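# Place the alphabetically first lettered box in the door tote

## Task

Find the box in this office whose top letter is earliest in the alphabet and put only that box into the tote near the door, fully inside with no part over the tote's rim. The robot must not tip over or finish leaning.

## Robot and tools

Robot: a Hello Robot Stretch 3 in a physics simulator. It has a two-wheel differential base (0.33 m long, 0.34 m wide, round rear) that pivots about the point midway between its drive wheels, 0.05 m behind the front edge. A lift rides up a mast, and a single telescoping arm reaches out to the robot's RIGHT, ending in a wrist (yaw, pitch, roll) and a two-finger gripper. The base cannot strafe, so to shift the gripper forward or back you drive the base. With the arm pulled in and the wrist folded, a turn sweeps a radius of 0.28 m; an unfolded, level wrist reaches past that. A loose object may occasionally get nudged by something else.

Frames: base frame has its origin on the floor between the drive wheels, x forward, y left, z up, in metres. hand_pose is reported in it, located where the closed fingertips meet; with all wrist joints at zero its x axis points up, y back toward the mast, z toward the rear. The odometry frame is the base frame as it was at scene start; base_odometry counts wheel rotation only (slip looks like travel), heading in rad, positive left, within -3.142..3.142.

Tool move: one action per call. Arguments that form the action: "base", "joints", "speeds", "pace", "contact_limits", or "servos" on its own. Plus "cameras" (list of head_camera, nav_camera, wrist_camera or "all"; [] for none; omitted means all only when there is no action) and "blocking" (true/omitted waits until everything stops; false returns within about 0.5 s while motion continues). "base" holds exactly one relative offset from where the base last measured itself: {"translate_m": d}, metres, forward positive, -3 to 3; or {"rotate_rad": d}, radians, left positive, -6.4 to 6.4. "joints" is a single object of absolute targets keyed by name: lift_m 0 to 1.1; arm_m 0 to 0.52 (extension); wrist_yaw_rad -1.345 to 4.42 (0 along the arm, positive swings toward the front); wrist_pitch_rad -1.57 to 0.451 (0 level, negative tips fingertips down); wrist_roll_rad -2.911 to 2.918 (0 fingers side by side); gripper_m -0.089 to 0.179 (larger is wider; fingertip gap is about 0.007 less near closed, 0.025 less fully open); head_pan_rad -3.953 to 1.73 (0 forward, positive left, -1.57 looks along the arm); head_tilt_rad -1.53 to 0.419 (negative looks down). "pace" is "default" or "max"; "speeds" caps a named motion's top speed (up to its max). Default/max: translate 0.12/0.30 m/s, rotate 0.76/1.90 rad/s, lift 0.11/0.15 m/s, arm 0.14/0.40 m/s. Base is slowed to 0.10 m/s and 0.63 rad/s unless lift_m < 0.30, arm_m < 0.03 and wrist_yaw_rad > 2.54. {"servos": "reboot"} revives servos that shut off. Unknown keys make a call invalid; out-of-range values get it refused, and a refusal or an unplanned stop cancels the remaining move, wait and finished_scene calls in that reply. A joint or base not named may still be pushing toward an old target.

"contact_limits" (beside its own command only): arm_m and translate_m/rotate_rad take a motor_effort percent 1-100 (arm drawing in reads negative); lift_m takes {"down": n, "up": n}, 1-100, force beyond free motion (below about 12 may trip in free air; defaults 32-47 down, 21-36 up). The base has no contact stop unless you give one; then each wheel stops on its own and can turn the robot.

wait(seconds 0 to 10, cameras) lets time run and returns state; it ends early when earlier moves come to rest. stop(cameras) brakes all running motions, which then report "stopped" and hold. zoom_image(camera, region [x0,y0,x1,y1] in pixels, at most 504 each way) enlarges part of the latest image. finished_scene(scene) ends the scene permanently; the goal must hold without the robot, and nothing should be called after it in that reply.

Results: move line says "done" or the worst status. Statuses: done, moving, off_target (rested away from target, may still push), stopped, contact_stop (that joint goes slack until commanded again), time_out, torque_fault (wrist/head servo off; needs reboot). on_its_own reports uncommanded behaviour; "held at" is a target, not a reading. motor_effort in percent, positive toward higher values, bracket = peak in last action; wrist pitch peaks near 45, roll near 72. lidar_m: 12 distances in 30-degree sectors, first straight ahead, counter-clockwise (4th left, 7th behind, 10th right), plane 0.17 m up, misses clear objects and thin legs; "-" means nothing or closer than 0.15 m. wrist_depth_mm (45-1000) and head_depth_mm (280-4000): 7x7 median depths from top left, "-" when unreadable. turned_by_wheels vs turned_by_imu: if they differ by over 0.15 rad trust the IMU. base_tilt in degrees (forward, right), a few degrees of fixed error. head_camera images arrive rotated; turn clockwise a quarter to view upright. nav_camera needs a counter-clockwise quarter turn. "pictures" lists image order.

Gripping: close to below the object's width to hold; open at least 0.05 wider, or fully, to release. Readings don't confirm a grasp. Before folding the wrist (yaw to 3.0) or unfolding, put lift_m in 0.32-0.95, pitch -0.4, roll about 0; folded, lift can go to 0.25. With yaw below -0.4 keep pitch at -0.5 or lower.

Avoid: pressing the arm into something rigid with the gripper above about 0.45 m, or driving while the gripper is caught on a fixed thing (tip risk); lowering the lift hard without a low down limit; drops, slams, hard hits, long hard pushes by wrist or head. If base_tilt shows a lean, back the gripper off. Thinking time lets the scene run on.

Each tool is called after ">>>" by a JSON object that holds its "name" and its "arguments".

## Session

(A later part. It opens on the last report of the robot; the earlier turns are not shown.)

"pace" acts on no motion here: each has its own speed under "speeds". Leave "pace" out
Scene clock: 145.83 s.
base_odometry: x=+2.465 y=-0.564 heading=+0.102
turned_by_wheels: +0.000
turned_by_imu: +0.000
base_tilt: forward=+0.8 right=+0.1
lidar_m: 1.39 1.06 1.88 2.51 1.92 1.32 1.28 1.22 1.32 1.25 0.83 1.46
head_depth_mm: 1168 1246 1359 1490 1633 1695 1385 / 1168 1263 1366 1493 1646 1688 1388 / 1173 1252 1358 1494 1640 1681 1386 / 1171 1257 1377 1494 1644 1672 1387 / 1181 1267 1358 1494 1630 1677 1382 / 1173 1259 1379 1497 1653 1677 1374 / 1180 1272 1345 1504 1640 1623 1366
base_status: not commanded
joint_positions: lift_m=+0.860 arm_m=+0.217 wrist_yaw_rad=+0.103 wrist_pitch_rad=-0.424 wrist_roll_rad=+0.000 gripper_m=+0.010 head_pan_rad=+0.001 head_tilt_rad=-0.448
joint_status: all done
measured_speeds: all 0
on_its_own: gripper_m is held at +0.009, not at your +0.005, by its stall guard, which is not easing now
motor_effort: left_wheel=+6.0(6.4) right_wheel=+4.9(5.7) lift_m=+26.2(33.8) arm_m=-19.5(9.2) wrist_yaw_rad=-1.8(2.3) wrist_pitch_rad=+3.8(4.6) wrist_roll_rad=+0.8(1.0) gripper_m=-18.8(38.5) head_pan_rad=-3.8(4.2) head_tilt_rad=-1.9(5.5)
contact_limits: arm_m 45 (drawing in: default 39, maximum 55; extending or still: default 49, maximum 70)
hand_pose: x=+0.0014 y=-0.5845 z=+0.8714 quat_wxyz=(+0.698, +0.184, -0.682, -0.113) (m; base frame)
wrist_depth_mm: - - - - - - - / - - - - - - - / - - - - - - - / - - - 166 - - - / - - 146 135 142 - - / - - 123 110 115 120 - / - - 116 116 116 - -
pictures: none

>>> {"name": "move", "arguments": {"joints": {"arm_m":0.003}, "speeds": {"arm_m":0.2}}}

>>> {"name": "move", "arguments": {"joints": {"wrist_yaw_rad":2.6}, "base": {"rotate_rad":1.909}}}

>>> {"name": "move", "arguments": {"joints": {"lift_m":0.29}, "base": {"translate_m":0.45}, "pace": "max", "cameras": ["nav_camera","wrist_camera"]}}

>>> {"name": "move", "arguments": {"base": {"translate_m":1.7}, "pace": "max", "contact_limits": {"translate_m":50}}}

>>> {"name": "move", "arguments": {"base": {"rotate_rad":1.331}, "pace": "max", "cameras": ["head_camera","nav_camera","wrist_camera"]}}

Scene clock: 152.93 s.
move: done
base_odometry: x=+2.465 y=-0.564 heading=+0.102
turned_by_wheels: +0.000
turned_by_imu: +0.001
base_tilt: forward=+0.8 right=+0.1
lidar_m: 1.39 1.06 1.88 2.51 1.92 1.31 1.28 1.21 1.32 1.25 0.83 1.46
head_depth_mm: 1166 1261 1346 1493 1632 1660 1399 / 1166 1266 1359 1489 1642 1667 1389 / 1171 1260 1362 1493 1639 1675 1383 / 1166 1258 1366 1486 1645 1687 1393 / 1175 1257 1367 1497 1649 1664 1378 / 1176 1260 1362 1496 1646 1668 1377 / 1179 1271 1342 1494 1645 1614 1362
base_status: not commanded
joint_positions: lift_m=+0.860 arm_m=+0.003 wrist_yaw_rad=+0.103 wrist_pitch_rad=-0.424 wrist_roll_rad=+0.000 gripper_m=+0.010 head_pan_rad=+0.000 head_tilt_rad=-0.450
joint_status: all done
measured_speeds: all 0
on_its_own: gripper_m is held at +0.009, not at your +0.005, by its stall guard, which is not easing now
motor_effort: left_wheel=+6.0(6.3) right_wheel=+5.2(6.1) lift_m=+21.8(21.8) arm_m=-22.0(24.3) wrist_yaw_rad=-1.7(2.3) wrist_pitch_rad=+4.0(4.6) wrist_roll_rad=+0.8(1.0) gripper_m=-19.2(20.4) head_pan_rad=-2.7(5.3) head_tilt_rad=-0.8(3.5)
hand_pose: x=+0.0014 y=-0.3704 z=+0.8713 quat_wxyz=(+0.698, +0.184, -0.682, -0.113) (m; base frame)
wrist_depth_mm: - - - - - - - / - - - - - - - / - - - - - - - / - - - 166 - - - / - - 147 135 142 - - / - - 124 110 115 120 - / - - 119 117 120 122 -
pictures: none

Scene clock: 157.07 s.
move: done
base_odometry: x=+2.465 y=-0.564 heading=+2.010
turned_by_wheels: +1.908
turned_by_imu: +1.903
base_tilt: forward=+1.1 right=-0.1
lidar_m: 2.51 1.88 1.31 1.21 1.44 1.25 0.83 1.45 1.39 1.06 1.62 1.95
head_depth_mm: 2072 2213 2401 2563 2141 1684 1393 / 2168 2285 2488 2649 2141 1688 1388 / 2211 2371 2555 2733 2123 1666 1382 / 2255 2463 2667 2753 2121 1657 1393 / 2368 2547 2749 2840 2108 1673 1375 / 2442 2614 2852 2920 2092 1676 1379 / 2492 2771 2915 2492 2057 1686 1375
base_status: done
joint_positions: lift_m=+0.860 arm_m=+0.003 wrist_yaw_rad=+2.597 wrist_pitch_rad=-0.424 wrist_roll_rad=+0.000 gripper_m=+0.010 head_pan_rad=+0.000 head_tilt_rad=-0.450
joint_status: all done
measured_speeds: all 0
on_its_own: gripper_m is held at +0.009, not at your +0.005, by its stall guard, which is not easing now
motor_effort: left_wheel=-10.4(13.8) right_wheel=+11.6(16.4) lift_m=+24.8(24.8) arm_m=-21.0(22.6) wrist_yaw_rad=+3.1(6.2) wrist_pitch_rad=+4.3(4.6) wrist_roll_rad=+0.8(1.1) gripper_m=-19.4(20.7) head_pan_rad=-3.6(4.2) head_tilt_rad=-1.8(3.7)
hand_pose: x=+0.0946 y=+0.0433 z=+0.8713 quat_wxyz=(+0.330, +0.705, -0.042, +0.626) (m; base frame)
wrist_depth_mm: - - - - - - - / - - - - - - - / - - - - - - - / - - - 175 - - - / - - 149 135 149 - - / - - 124 110 115 - - / 208 - 119 117 122 - -
pictures: none

Scene clock: 162.20 s.
move: done
base_odometry: x=+2.274 y=-0.157 heading=+2.010
turned_by_wheels: +0.000
turned_by_imu: +0.001
base_tilt: forward=+0.9 right=-0.1
lidar_m: 2.08 1.52 1.07 1.38 1.27 1.68 1.28 1.74 1.51 1.07 1.65 2.08
head_depth_mm: 1708 1829 1950 2120 2170 1692 1389 / 1756 1889 2064 2194 2157 1671 1392 / 1822 1977 2111 2298 2133 1679 1379 / 1889 2023 2183 2397 2116 1674 1376 / 1954 2097 2279 2481 2099 1665 1372 / 2012 2177 2325 2596 2105 1677 1385 / 2085 2265 2466 2633 2112 1656 1391
base_status: done
joint_positions: lift_m=+0.290 arm_m=+0.003 wrist_yaw_rad=+2.598 wrist_pitch_rad=-0.426 wrist_roll_rad=+0.000 gripper_m=+0.010 head_pan_rad=+0.000 head_tilt_rad=-0.450
joint_status: all done
measured_speeds: all 0
on_its_own: gripper_m is held at +0.009, not at your +0.005, by its stall guard, which is not easing now
motor_effort: left_wheel=-1.6(12.1) right_wheel=+8.5(17.4) lift_m=+20.4(22.9) arm_m=-17.0(21.3) wrist_yaw_rad=+2.6(3.7) wrist_pitch_rad=+4.3(4.9) wrist_roll_rad=+0.9(1.1) gripper_m=-19.0(20.6) head_pan_rad=-2.6(5.0) head_tilt_rad=-1.3(3.2)
hand_pose: x=+0.0944 y=+0.0432 z=+0.3009 quat_wxyz=(+0.330, +0.706, -0.041, +0.626) (m; base frame)
wrist_depth_mm: - - - - - - - / - - - - - - - / 947 - - - - - - / 780 760 780 176 765 775 774 / 618 623 149 135 149 615 622 / 521 515 124 110 115 490 519 / 212 266 119 116 122 422 449
pictures: nav_camera (sideways), wrist_camera
Images, in order (width x height): nav_camera 672x504, wrist_camera 644x364.

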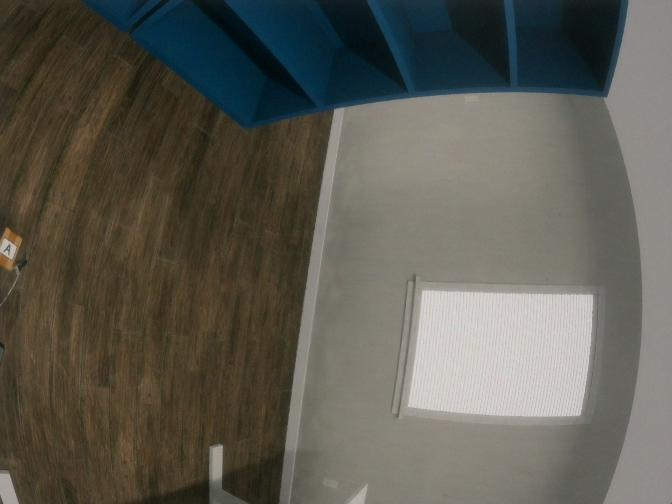

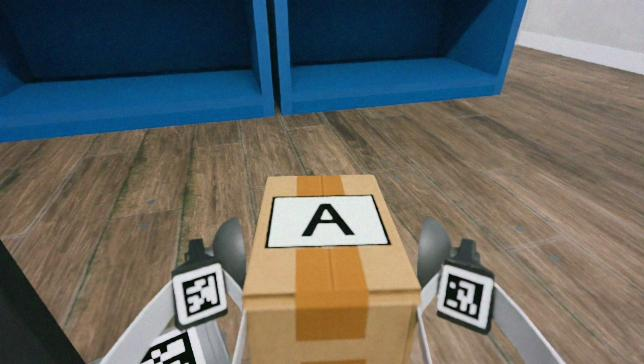

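Scene clock: 169.30 s.
move: done
base_odometry: x=+1.551 y=+1.382 heading=+2.010
turned_by_wheels: +0.000
turned_by_imu: -0.002
base_tilt: forward=+0.9 right=-0.1
lidar_m: 0.45 0.53 0.92 1.02 0.91 1.51 2.96 2.16 1.51 0.90 0.52 0.45
head_depth_mm: 337 361 388 419 457 495 513 / 348 373 401 434 475 523 582 / 358 384 416 451 494 547 610 / 369 399 431 470 518 575 645 / 382 411 447 489 540 606 683 / 394 426 465 510 567 637 726 / 407 443 484 535 596 671 771
base_status: done
joint_positions: lift_m=+0.290 arm_m=+0.003 wrist_yaw_rad=+2.598 wrist_pitch_rad=-0.426 wrist_roll_rad=+0.000 gripper_m=+0.010 head_pan_rad=+0.000 head_tilt_rad=-0.450
joint_status: not commanded
measured_speeds: all 0
on_its_own: gripper_m is held at +0.009, not at your +0.005, by its stall guard, which is not easing now
motor_effort: left_wheel=+6.1(15.4) right_wheel=+0.8(14.3) lift_m=+24.5(25.2) arm_m=-11.3(17.1) wrist_yaw_rad=+2.7(3.4) wrist_pitch_rad=+4.6(5.0) wrist_roll_rad=+0.8(1.1) gripper_m=-19.9(21.1) head_pan_rad=-2.0(4.6) head_tilt_rad=-1.0(2.8)
contact_limits: translate_m 50 (maximum 100)
hand_pose: x=+0.0944 y=+0.0432 z=+0.3009 quat_wxyz=(+0.330, +0.706, -0.041, +0.626) (m; base frame)
wrist_depth_mm: - - - - - - - / - - - - - - - / - - - - - - - / 770 783 787 176 743 - - / 619 613 148 135 149 505 - / 519 524 124 110 115 462 429 / 212 266 118 116 122 422 398
pictures: none

Scene clock: 171.27 s.
move: done
base_odometry: x=+1.551 y=+1.382 heading=-2.943
turned_by_wheels: +1.331
turned_by_imu: +1.326
base_tilt: forward=+1.1 right=-0.2
lidar_m: 1.77 0.80 1.52 2.85 2.17 2.02 1.52 0.64 0.47 0.45 0.47 0.65
head_depth_mm: 1976 1895 1804 1738 1750 1592 1381 / 2373 2566 2744 2639 2135 1673 1390 / 2433 2594 2795 2824 2126 1678 1391 / 2425 2579 2829 2968 2132 1673 1387 / 2455 2630 2862 2878 2098 1681 1383 / 2452 2674 2919 2900 2106 1683 1383 / 2463 2684 2885 2926 2034 1452 1339
base_status: done
joint_positions: lift_m=+0.290 arm_m=+0.003 wrist_yaw_rad=+2.598 wrist_pitch_rad=-0.426 wrist_roll_rad=+0.000 gripper_m=+0.010 head_pan_rad=+0.000 head_tilt_rad=-0.450
joint_status: not commanded
measured_speeds: all 0
on_its_own: gripper_m is held at +0.009, not at your +0.005, by its stall guard, which is not easing now
motor_effort: left_wheel=-8.2(17.2) right_wheel=+9.3(17.4) lift_m=+26.3(26.3) arm_m=-22.1(22.3) wrist_yaw_rad=+2.5(3.2) wrist_pitch_rad=+4.7(4.9) wrist_roll_rad=+0.8(1.0) gripper_m=-19.8(20.7) head_pan_rad=-2.6(3.5) head_tilt_rad=+0.1(1.5)
hand_pose: x=+0.0944 y=+0.0431 z=+0.3009 quat_wxyz=(+0.330, +0.706, -0.041, +0.626) (m; base frame)
wrist_depth_mm: - - - - - - - / - - - - - - - / - - - - 909 - - / 762 787 760 175 773 776 769 / 620 613 149 135 149 620 630 / 519 520 124 110 115 487 512 / 211 263 118 116 122 422 445
pictures: head_camera (sideways), nav_camera (sideways), wrist_camera
Images, in order (width x height): head_camera 896x504, nav_camera 672x504, wrist_camera 644x364.

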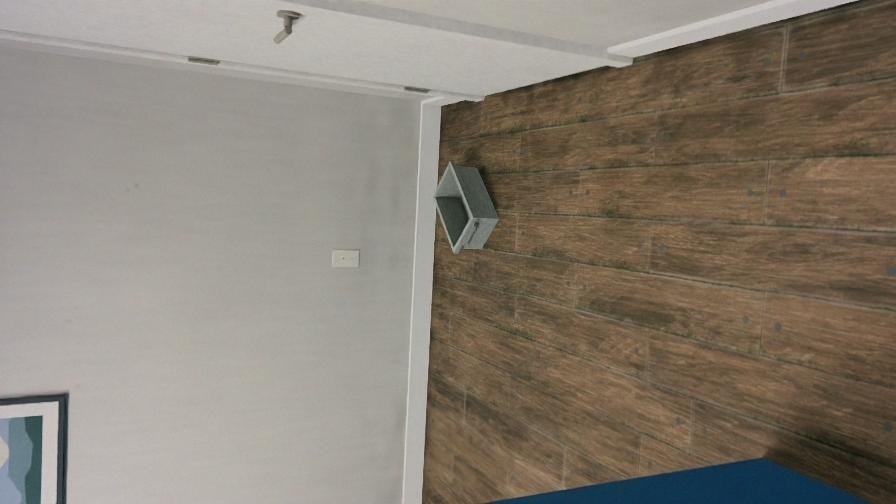

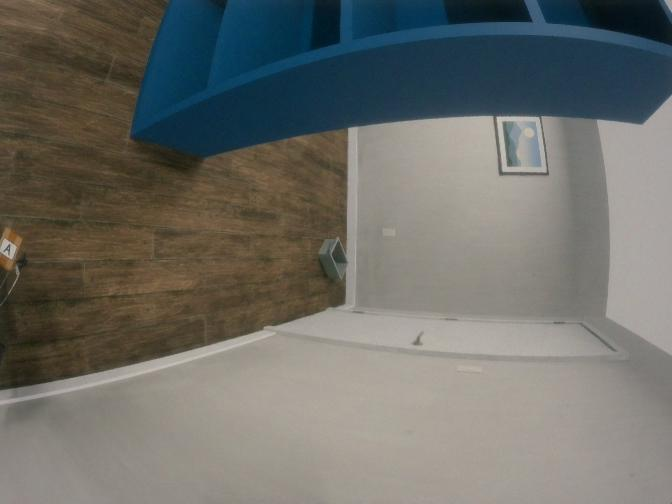

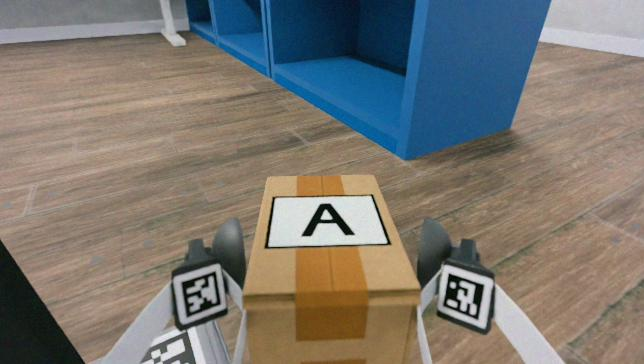

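>>> {"name": "move", "arguments": {"base": {"translate_m":1.82}, "pace": "max", "contact_limits": {"translate_m":50}}}

>>> {"name": "move", "arguments": {"base": {"rotate_rad":1.05}, "joints": {"lift_m":0.45,"head_pan_rad":-1.4,"head_tilt_rad":-0.85}, "pace": "max", "cameras": ["head_camera","nav_camera"]}}

Scene clock: 191.23 s.
move: done
base_odometry: x=-0.233 y=+1.022 heading=-2.943
turned_by_wheels: +0.000
turned_by_imu: -0.002
base_tilt: forward=+1.0 right=-0.2
lidar_m: 1.00 1.04 1.43 2.74 1.03 0.88 1.79 0.66 0.47 0.45 0.47 0.65
head_depth_mm: 814 878 949 1027 1129 1259 1360 / 820 881 956 1036 1147 1270 1353 / 824 890 961 1055 1152 1284 1360 / 833 894 969 1058 1171 1295 1383 / 836 905 975 1070 1180 1309 1380 / 844 909 989 1084 1190 1320 1380 / 851 913 993 1086 1200 1336 1371
base_status: done
joint_positions: lift_m=+0.290 arm_m=+0.003 wrist_yaw_rad=+2.598 wrist_pitch_rad=-0.426 wrist_roll_rad=+0.000 gripper_m=+0.010 head_pan_rad=+0.000 head_tilt_rad=-0.450
joint_status: not commanded
measured_speeds: all 0
on_its_own: gripper_m is held at +0.009, not at your +0.005, by its stall guard, which is not easing now
motor_effort: left_wheel=+2.3(16.0) right_wheel=+1.3(15.4) lift_m=+30.7(32.6) arm_m=-21.3(22.2) wrist_yaw_rad=+2.4(3.2) wrist_pitch_rad=+4.6(5.0) wrist_roll_rad=+0.8(1.1) gripper_m=-19.5(20.6) head_pan_rad=-2.4(3.9) head_tilt_rad=+0.6(1.9)
contact_limits: translate_m 50 (maximum 100)
hand_pose: x=+0.0944 y=+0.0432 z=+0.3009 quat_wxyz=(+0.330, +0.706, -0.041, +0.626) (m; base frame)
wrist_depth_mm: - - - - - - - / - - - - - - - / - - - - - 951 - / 765 761 771 176 766 778 734 / 612 627 148 135 149 624 - / 521 514 124 111 115 124 389 / 213 267 118 116 122 427 418
pictures: none

Scene clock: 193.50 s.
move: done
base_odometry: x=-0.233 y=+1.022 heading=-1.893
turned_by_wheels: +1.050
turned_by_imu: +1.047
base_tilt: forward=+0.9 right=-0.3
lidar_m: 1.42 2.82 1.04 0.88 1.83 0.67 0.47 0.46 0.47 0.65 1.00 1.03
head_depth_mm: 767 786 836 912 993 1096 1121 / 912 991 1084 1167 1291 1270 1143 / 963 1106 1294 1521 1438 1279 599 / 934 1073 1260 1533 1454 1290 1112 / 910 1037 1218 1464 1401 1265 1140 / 880 1011 1175 1400 1454 1242 1148 / 860 983 1133 1336 1466 1285 1142
base_status: done
joint_positions: lift_m=+0.450 arm_m=+0.003 wrist_yaw_rad=+2.598 wrist_pitch_rad=-0.426 wrist_roll_rad=+0.000 gripper_m=+0.010 head_pan_rad=-1.412 head_tilt_rad=-0.852
joint_status: all done
measured_speeds: all 0
on_its_own: gripper_m is held at +0.009, not at your +0.005, by its stall guard, which is not easing now
motor_effort: left_wheel=-8.9(15.3) right_wheel=+7.6(16.3) lift_m=+30.6(34.7) arm_m=-21.0(22.3) wrist_yaw_rad=+2.2(3.3) wrist_pitch_rad=+4.6(5.0) wrist_roll_rad=+0.8(1.0) gripper_m=-20.1(20.6) head_pan_rad=+2.5(5.4) head_tilt_rad=-2.7(7.8)
hand_pose: x=+0.0943 y=+0.0431 z=+0.4608 quat_wxyz=(+0.330, +0.706, -0.041, +0.626) (m; base frame)
wrist_depth_mm: - 763 - - - - - / - 820 - - - - - / - 901 - - - - - / - - - 176 - - - / 861 846 149 135 149 852 852 / 709 715 124 110 115 679 715 / 212 579 119 116 122 574 615
pictures: head_camera (sideways), nav_camera (sideways)
Images, in order (width x height): head_camera 896x504, nav_camera 672x504.

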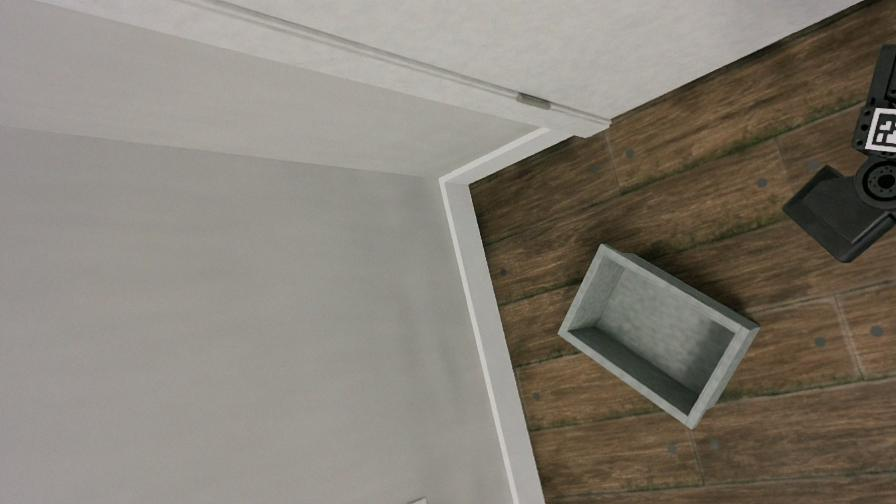

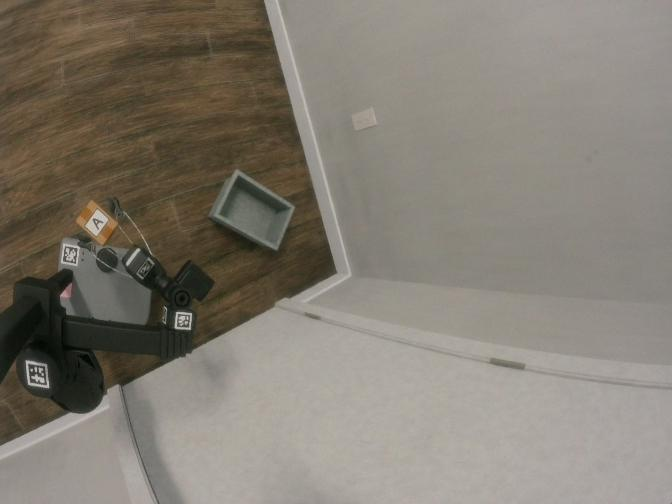

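>>> {"name": "move", "arguments": {"base": {"translate_m":0.12}, "joints": {"wrist_yaw_rad":1.25}}}

>>> {"name": "move", "arguments": {"joints": {"arm_m":0.326,"wrist_pitch_rad":-0.9}}}

>>> {"name": "move", "arguments": {"joints": {"lift_m":0.23}, "cameras": ["head_camera","wrist_camera"]}}

Scene clock: 203.67 s.
move: done
base_odometry: x=-0.271 y=+0.908 heading=-1.893
turned_by_wheels: +0.000
turned_by_imu: +0.000
base_tilt: forward=+1.1 right=-0.2
lidar_m: 1.33 2.56 1.12 0.88 2.23 0.82 0.58 0.56 0.58 0.78 0.94 0.97
head_depth_mm: 928 1022 1090 1173 1235 1260 1148 / 922 1067 1261 1455 1423 1277 1144 / 901 1040 1230 1497 1455 1273 1127 / 872 1007 1181 1437 1469 1275 633 / 849 966 1130 1369 1457 1243 1101 / 831 943 1091 1312 1455 1269 758 / 811 918 1059 1260 1433 1285 1147
base_status: done
joint_positions: lift_m=+0.450 arm_m=+0.003 wrist_yaw_rad=+1.253 wrist_pitch_rad=-0.426 wrist_roll_rad=+0.000 gripper_m=+0.010 head_pan_rad=-1.400 head_tilt_rad=-0.852
joint_status: all done
measured_speeds: all 0
on_its_own: gripper_m is held at +0.009, not at your +0.005, by its stall guard, which is not easing now
motor_effort: left_wheel=+7.9(12.1) right_wheel=+2.3(12.8) lift_m=+22.0(25.6) arm_m=-19.4(20.5) wrist_yaw_rad=-1.9(6.0) wrist_pitch_rad=+4.8(5.0) wrist_roll_rad=+0.8(1.1) gripper_m=-19.0(20.8) head_pan_rad=+3.2(3.8) head_tilt_rad=+0.6(2.1)
hand_pose: x=+0.1907 y=-0.2178 z=+0.4608 quat_wxyz=(+0.648, +0.526, -0.472, +0.284) (m; base frame)
wrist_depth_mm: - - - - - - - / - - - - - 628 - / - - - - - - - / - - - 175 904 - - / 857 867 148 135 145 736 - / 698 715 125 110 115 674 675 / 631 567 119 116 122 585 632
pictures: none

Scene clock: 207.27 s.
move: done
base_odometry: x=-0.271 y=+0.908 heading=-1.893
turned_by_wheels: +0.000
turned_by_imu: +0.001
base_tilt: forward=+0.9 right=-0.1
lidar_m: 1.33 2.57 1.13 0.88 2.23 0.82 0.58 0.56 0.58 0.78 0.94 0.97
head_depth_mm: 925 1016 1096 1163 736 635 573 / 921 1070 1252 1463 770 1280 1131 / 899 1041 1231 1499 862 1280 1148 / 870 1010 1172 1428 1366 1283 1152 / 850 973 1139 1369 1450 1244 1149 / 830 947 1092 1319 1445 1292 1152 / 807 911 1067 1257 1447 1283 1149
base_status: not commanded
joint_positions: lift_m=+0.450 arm_m=+0.326 wrist_yaw_rad=+1.252 wrist_pitch_rad=-0.913 wrist_roll_rad=+0.000 gripper_m=+0.010 head_pan_rad=-1.400 head_tilt_rad=-0.850
joint_status: all done
measured_speeds: all 0
on_its_own: gripper_m is held at +0.009, not at your +0.005, by its stall guard, which is not easing now
motor_effort: left_wheel=+7.8(8.2) right_wheel=+2.6(2.9) lift_m=+20.4(21.7) arm_m=+23.0(25.8) wrist_yaw_rad=-1.6(2.3) wrist_pitch_rad=+2.1(6.0) wrist_roll_rad=+0.8(1.1) gripper_m=-19.9(20.5) head_pan_rad=+3.3(4.4) head_tilt_rad=-0.1(1.8)
hand_pose: x=+0.1093 y=-0.5142 z=+0.3713 quat_wxyz=(+0.697, +0.624, -0.331, +0.119) (m; base frame)
wrist_depth_mm: 834 816 824 694 - - 374 / 741 750 738 721 606 - - / 676 680 656 668 657 552 - / 604 612 617 173 601 591 - / 557 557 148 135 147 552 531 / 519 509 124 110 115 495 502 / 481 467 119 117 117 460 474
pictures: none

Scene clock: 210.10 s.
move: done
base_odometry: x=-0.271 y=+0.908 heading=-1.893
turned_by_wheels: +0.000
turned_by_imu: +0.000
base_tilt: forward=+0.9 right=-0.2
lidar_m: 1.33 2.56 1.12 0.88 2.23 0.82 0.58 0.56 0.58 0.48 0.51 0.97
head_depth_mm: 927 1018 1090 1170 1240 1263 1146 / 924 1073 1248 1462 1432 883 780 / 900 1033 1228 1494 1460 1210 1143 / 872 1001 1178 1434 1466 1219 1147 / 850 968 1135 1362 1460 1237 1147 / 828 940 1095 1303 1451 1287 1151 / 806 921 1054 1253 1431 1283 1150
base_status: not commanded
joint_positions: lift_m=+0.230 arm_m=+0.326 wrist_yaw_rad=+1.252 wrist_pitch_rad=-0.913 wrist_roll_rad=+0.000 gripper_m=+0.010 head_pan_rad=-1.400 head_tilt_rad=-0.850
joint_status: all done
measured_speeds: all 0
on_its_own: gripper_m is held at +0.009, not at your +0.005, by its stall guard, which is not easing now
motor_effort: left_wheel=+7.8(8.2) right_wheel=+2.5(3.1) lift_m=+20.0(22.7) arm_m=+19.8(23.5) wrist_yaw_rad=-1.2(2.0) wrist_pitch_rad=+2.5(2.6) wrist_roll_rad=+0.8(1.1) gripper_m=-18.9(20.6) head_pan_rad=+3.0(4.5) head_tilt_rad=+0.3(1.9)
hand_pose: x=+0.1092 y=-0.5142 z=+0.1512 quat_wxyz=(+0.697, +0.624, -0.331, +0.119) (m; base frame)
wrist_depth_mm: 498 491 489 480 483 - - / 442 441 444 441 443 429 - / 396 267 277 280 289 289 391 / 364 233 319 173 335 - 358 / 336 206 146 135 142 - 325 / 307 190 124 110 115 120 300 / 280 120 119 117 120 169 175
pictures: head_camera (sideways), wrist_camera
Images, in order (width x height): head_camera 896x504, wrist_camera 644x364.

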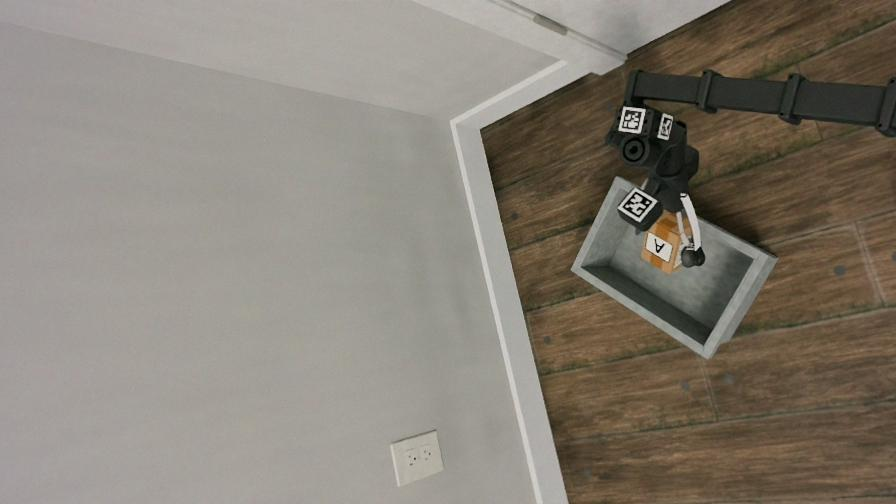

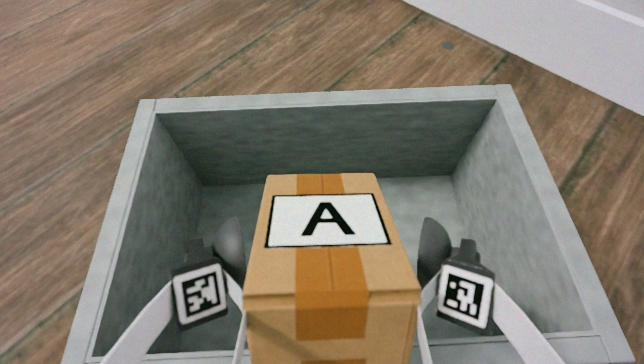

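>>> {"name": "move", "arguments": {"joints": {"lift_m":0.125}, "speeds": {"lift_m":0.06}, "contact_limits": {"lift_m":{"down":14}}, "cameras": ["wrist_camera"]}}

>>> {"name": "move", "arguments": {"joints": {"gripper_m":0.13}, "cameras": ["wrist_camera"]}}

>>> {"name": "move", "arguments": {"joints": {"lift_m":0.38}, "cameras": ["head_camera","wrist_camera"]}}

Scene clock: 215.83 s.
move: done
base_odometry: x=-0.271 y=+0.908 heading=-1.893
turned_by_wheels: +0.000
turned_by_imu: +0.001
base_tilt: forward=+1.1 right=-0.3
lidar_m: 1.33 2.56 1.12 0.88 2.23 0.82 0.58 0.56 0.58 0.78 0.94 0.97
head_depth_mm: 919 1013 1091 1163 1238 1255 1152 / 927 1070 1244 1450 1440 976 1094 / 899 1036 1225 1516 1456 1220 1144 / 874 999 1172 1432 1461 1233 1148 / 849 970 1135 1370 1452 1265 1144 / 826 945 1092 1309 1462 1282 1141 / 806 916 1062 1260 1437 1286 1146
base_status: not commanded
joint_positions: lift_m=+0.125 arm_m=+0.326 wrist_yaw_rad=+1.252 wrist_pitch_rad=-0.894 wrist_roll_rad=-0.006 gripper_m=+0.010 head_pan_rad=-1.400 head_tilt_rad=-0.850
joint_status: all done
measured_speeds: all 0
on_its_own: gripper_m is held at +0.009, not at your +0.005, by its stall guard, which is not easing now
motor_effort: left_wheel=+7.0(8.1) right_wheel=-0.1(3.1) lift_m=+17.1(21.4) arm_m=+13.7(16.4) wrist_yaw_rad=-1.3(1.9) wrist_pitch_rad=-1.5(11.6) wrist_roll_rad=+2.7(2.9) gripper_m=-19.3(20.4) head_pan_rad=+2.5(3.8) head_tilt_rad=+1.1(1.7)
contact_limits: lift_m down 14 (down: maximum 72; up: maximum 65)
hand_pose: x=+0.1131 y=-0.5156 z=+0.0489 quat_wxyz=(+0.697, +0.621, -0.335, +0.127) (m; base frame)
wrist_depth_mm: 165 166 168 169 171 172 172 / - 194 197 197 200 202 - / - 225 235 231 241 235 - / - - - - - - - / - - 149 153 148 - - / - - 126 111 116 120 - / - 122 123 113 116 182 -
pictures: wrist_camera
Images, in order (width x height): wrist_camera 644x364.

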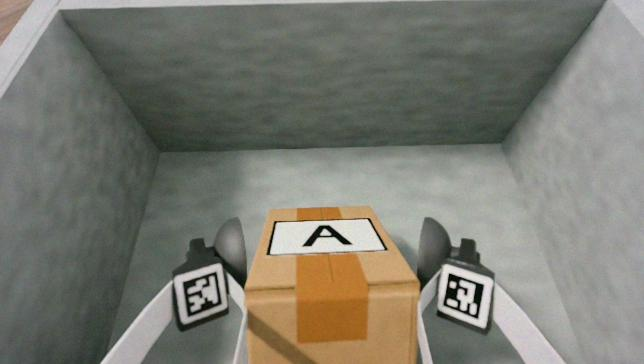

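Scene clock: 217.57 s.
move: done
base_odometry: x=-0.271 y=+0.908 heading=-1.893
turned_by_wheels: +0.000
turned_by_imu: +0.000
base_tilt: forward=+1.0 right=-0.1
lidar_m: 1.33 2.56 1.12 0.88 2.23 0.82 0.58 0.56 0.58 0.78 0.94 0.98
head_depth_mm: 920 1021 1094 1162 1237 1266 1151 / 925 1075 1250 1463 1435 981 1096 / 897 1036 1223 1509 1458 1223 1156 / 869 1007 1186 1438 1460 1244 1142 / 848 969 1131 1378 1455 1265 1144 / 827 939 1098 1307 1456 1281 1155 / 805 916 1058 1261 1432 1279 1150
base_status: not commanded
joint_positions: lift_m=+0.125 arm_m=+0.326 wrist_yaw_rad=+1.252 wrist_pitch_rad=-0.896 wrist_roll_rad=-0.006 gripper_m=+0.130 head_pan_rad=-1.400 head_tilt_rad=-0.850
joint_status: all done
measured_speeds: all 0
motor_effort: left_wheel=+6.8(7.1) right_wheel=+0.0(0.7) lift_m=+20.9(21.0) arm_m=+12.1(13.9) wrist_yaw_rad=-1.5(2.0) wrist_pitch_rad=-0.8(1.8) wrist_roll_rad=+2.7(2.8) gripper_m=-0.2(92.1) head_pan_rad=+2.9(3.4) head_tilt_rad=+1.4(1.4)
contact_limits: lift_m down 14 (down: maximum 72; up: maximum 65)
hand_pose: x=+0.1126 y=-0.5154 z=+0.0485 quat_wxyz=(+0.697, +0.621, -0.334, +0.127) (m; base frame)
wrist_depth_mm: 159 165 167 169 170 171 168 / - 193 196 197 199 202 - / - 225 235 230 241 234 - / - - - - - - - / - - - 167 - 146 - / - 124 152 154 157 123 - / - 183 185 142 187 123 95
pictures: wrist_camera
Images, in order (width x height): wrist_camera 644x364.

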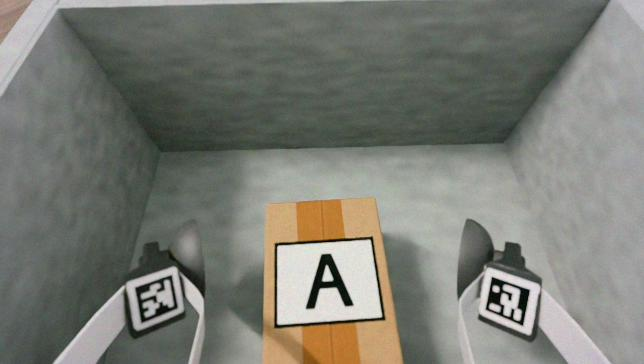

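Scene clock: 220.73 s.
move: done
base_odometry: x=-0.271 y=+0.908 heading=-1.893
turned_by_wheels: +0.000
turned_by_imu: +0.000
base_tilt: forward=+1.0 right=-0.3
lidar_m: 1.33 2.56 1.12 0.88 2.23 0.82 0.58 0.56 0.58 0.78 0.94 0.98
head_depth_mm: 929 1016 1093 1168 1168 1238 1136 / 926 1068 1260 1448 831 1261 1090 / 897 1041 1225 1497 1430 1262 1146 / 876 999 1185 1429 1458 1253 1143 / 848 973 1135 1358 1465 1259 1144 / 825 941 1097 1321 1462 1278 1141 / 809 916 1064 1254 1427 1282 1144
base_status: not commanded
joint_positions: lift_m=+0.380 arm_m=+0.326 wrist_yaw_rad=+1.252 wrist_pitch_rad=-0.907 wrist_roll_rad=-0.004 gripper_m=+0.130 head_pan_rad=-1.400 head_tilt_rad=-0.850
joint_status: all done
measured_speeds: all 0
motor_effort: left_wheel=+7.1(7.2) right_wheel=-0.1(0.8) lift_m=+31.7(33.9) arm_m=+8.1(12.2) wrist_yaw_rad=-1.2(1.7) wrist_pitch_rad=+1.3(1.6) wrist_roll_rad=+2.3(2.6) gripper_m=+0.1(1.5) head_pan_rad=+2.9(3.9) head_tilt_rad=+1.1(1.5)
hand_pose: x=+0.1104 y=-0.5146 z=+0.3020 quat_wxyz=(+0.698, +0.623, -0.332, +0.122) (m; base frame)
wrist_depth_mm: 734 741 742 687 - - 377 / 657 653 639 634 623 - - / 583 582 582 576 581 556 - / 526 534 531 532 527 529 - / 491 486 386 391 393 481 477 / 447 124 - - - 123 446 / - 128 - 367 - 128 407
pictures: head_camera (sideways), wrist_camera
Images, in order (width x height): head_camera 896x504, wrist_camera 644x364.

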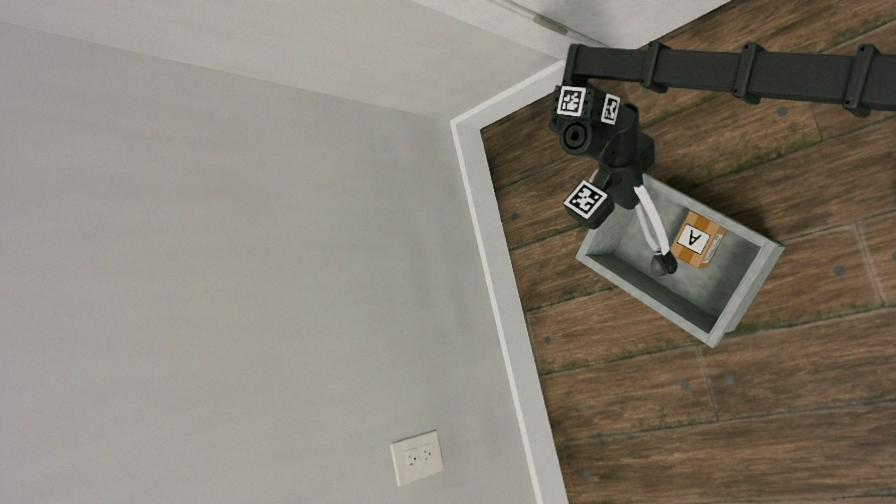

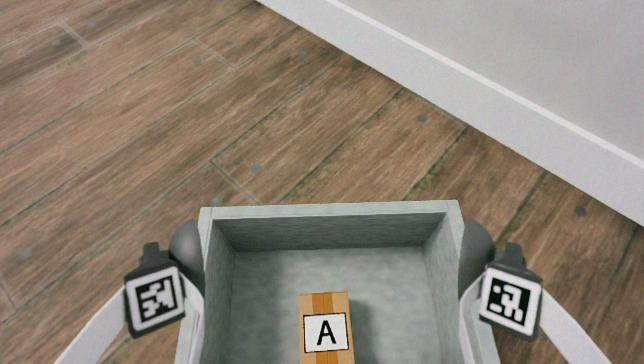

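>>> {"name": "finished_scene", "arguments": {"scene": 3}}

The scene is finished: the task was done.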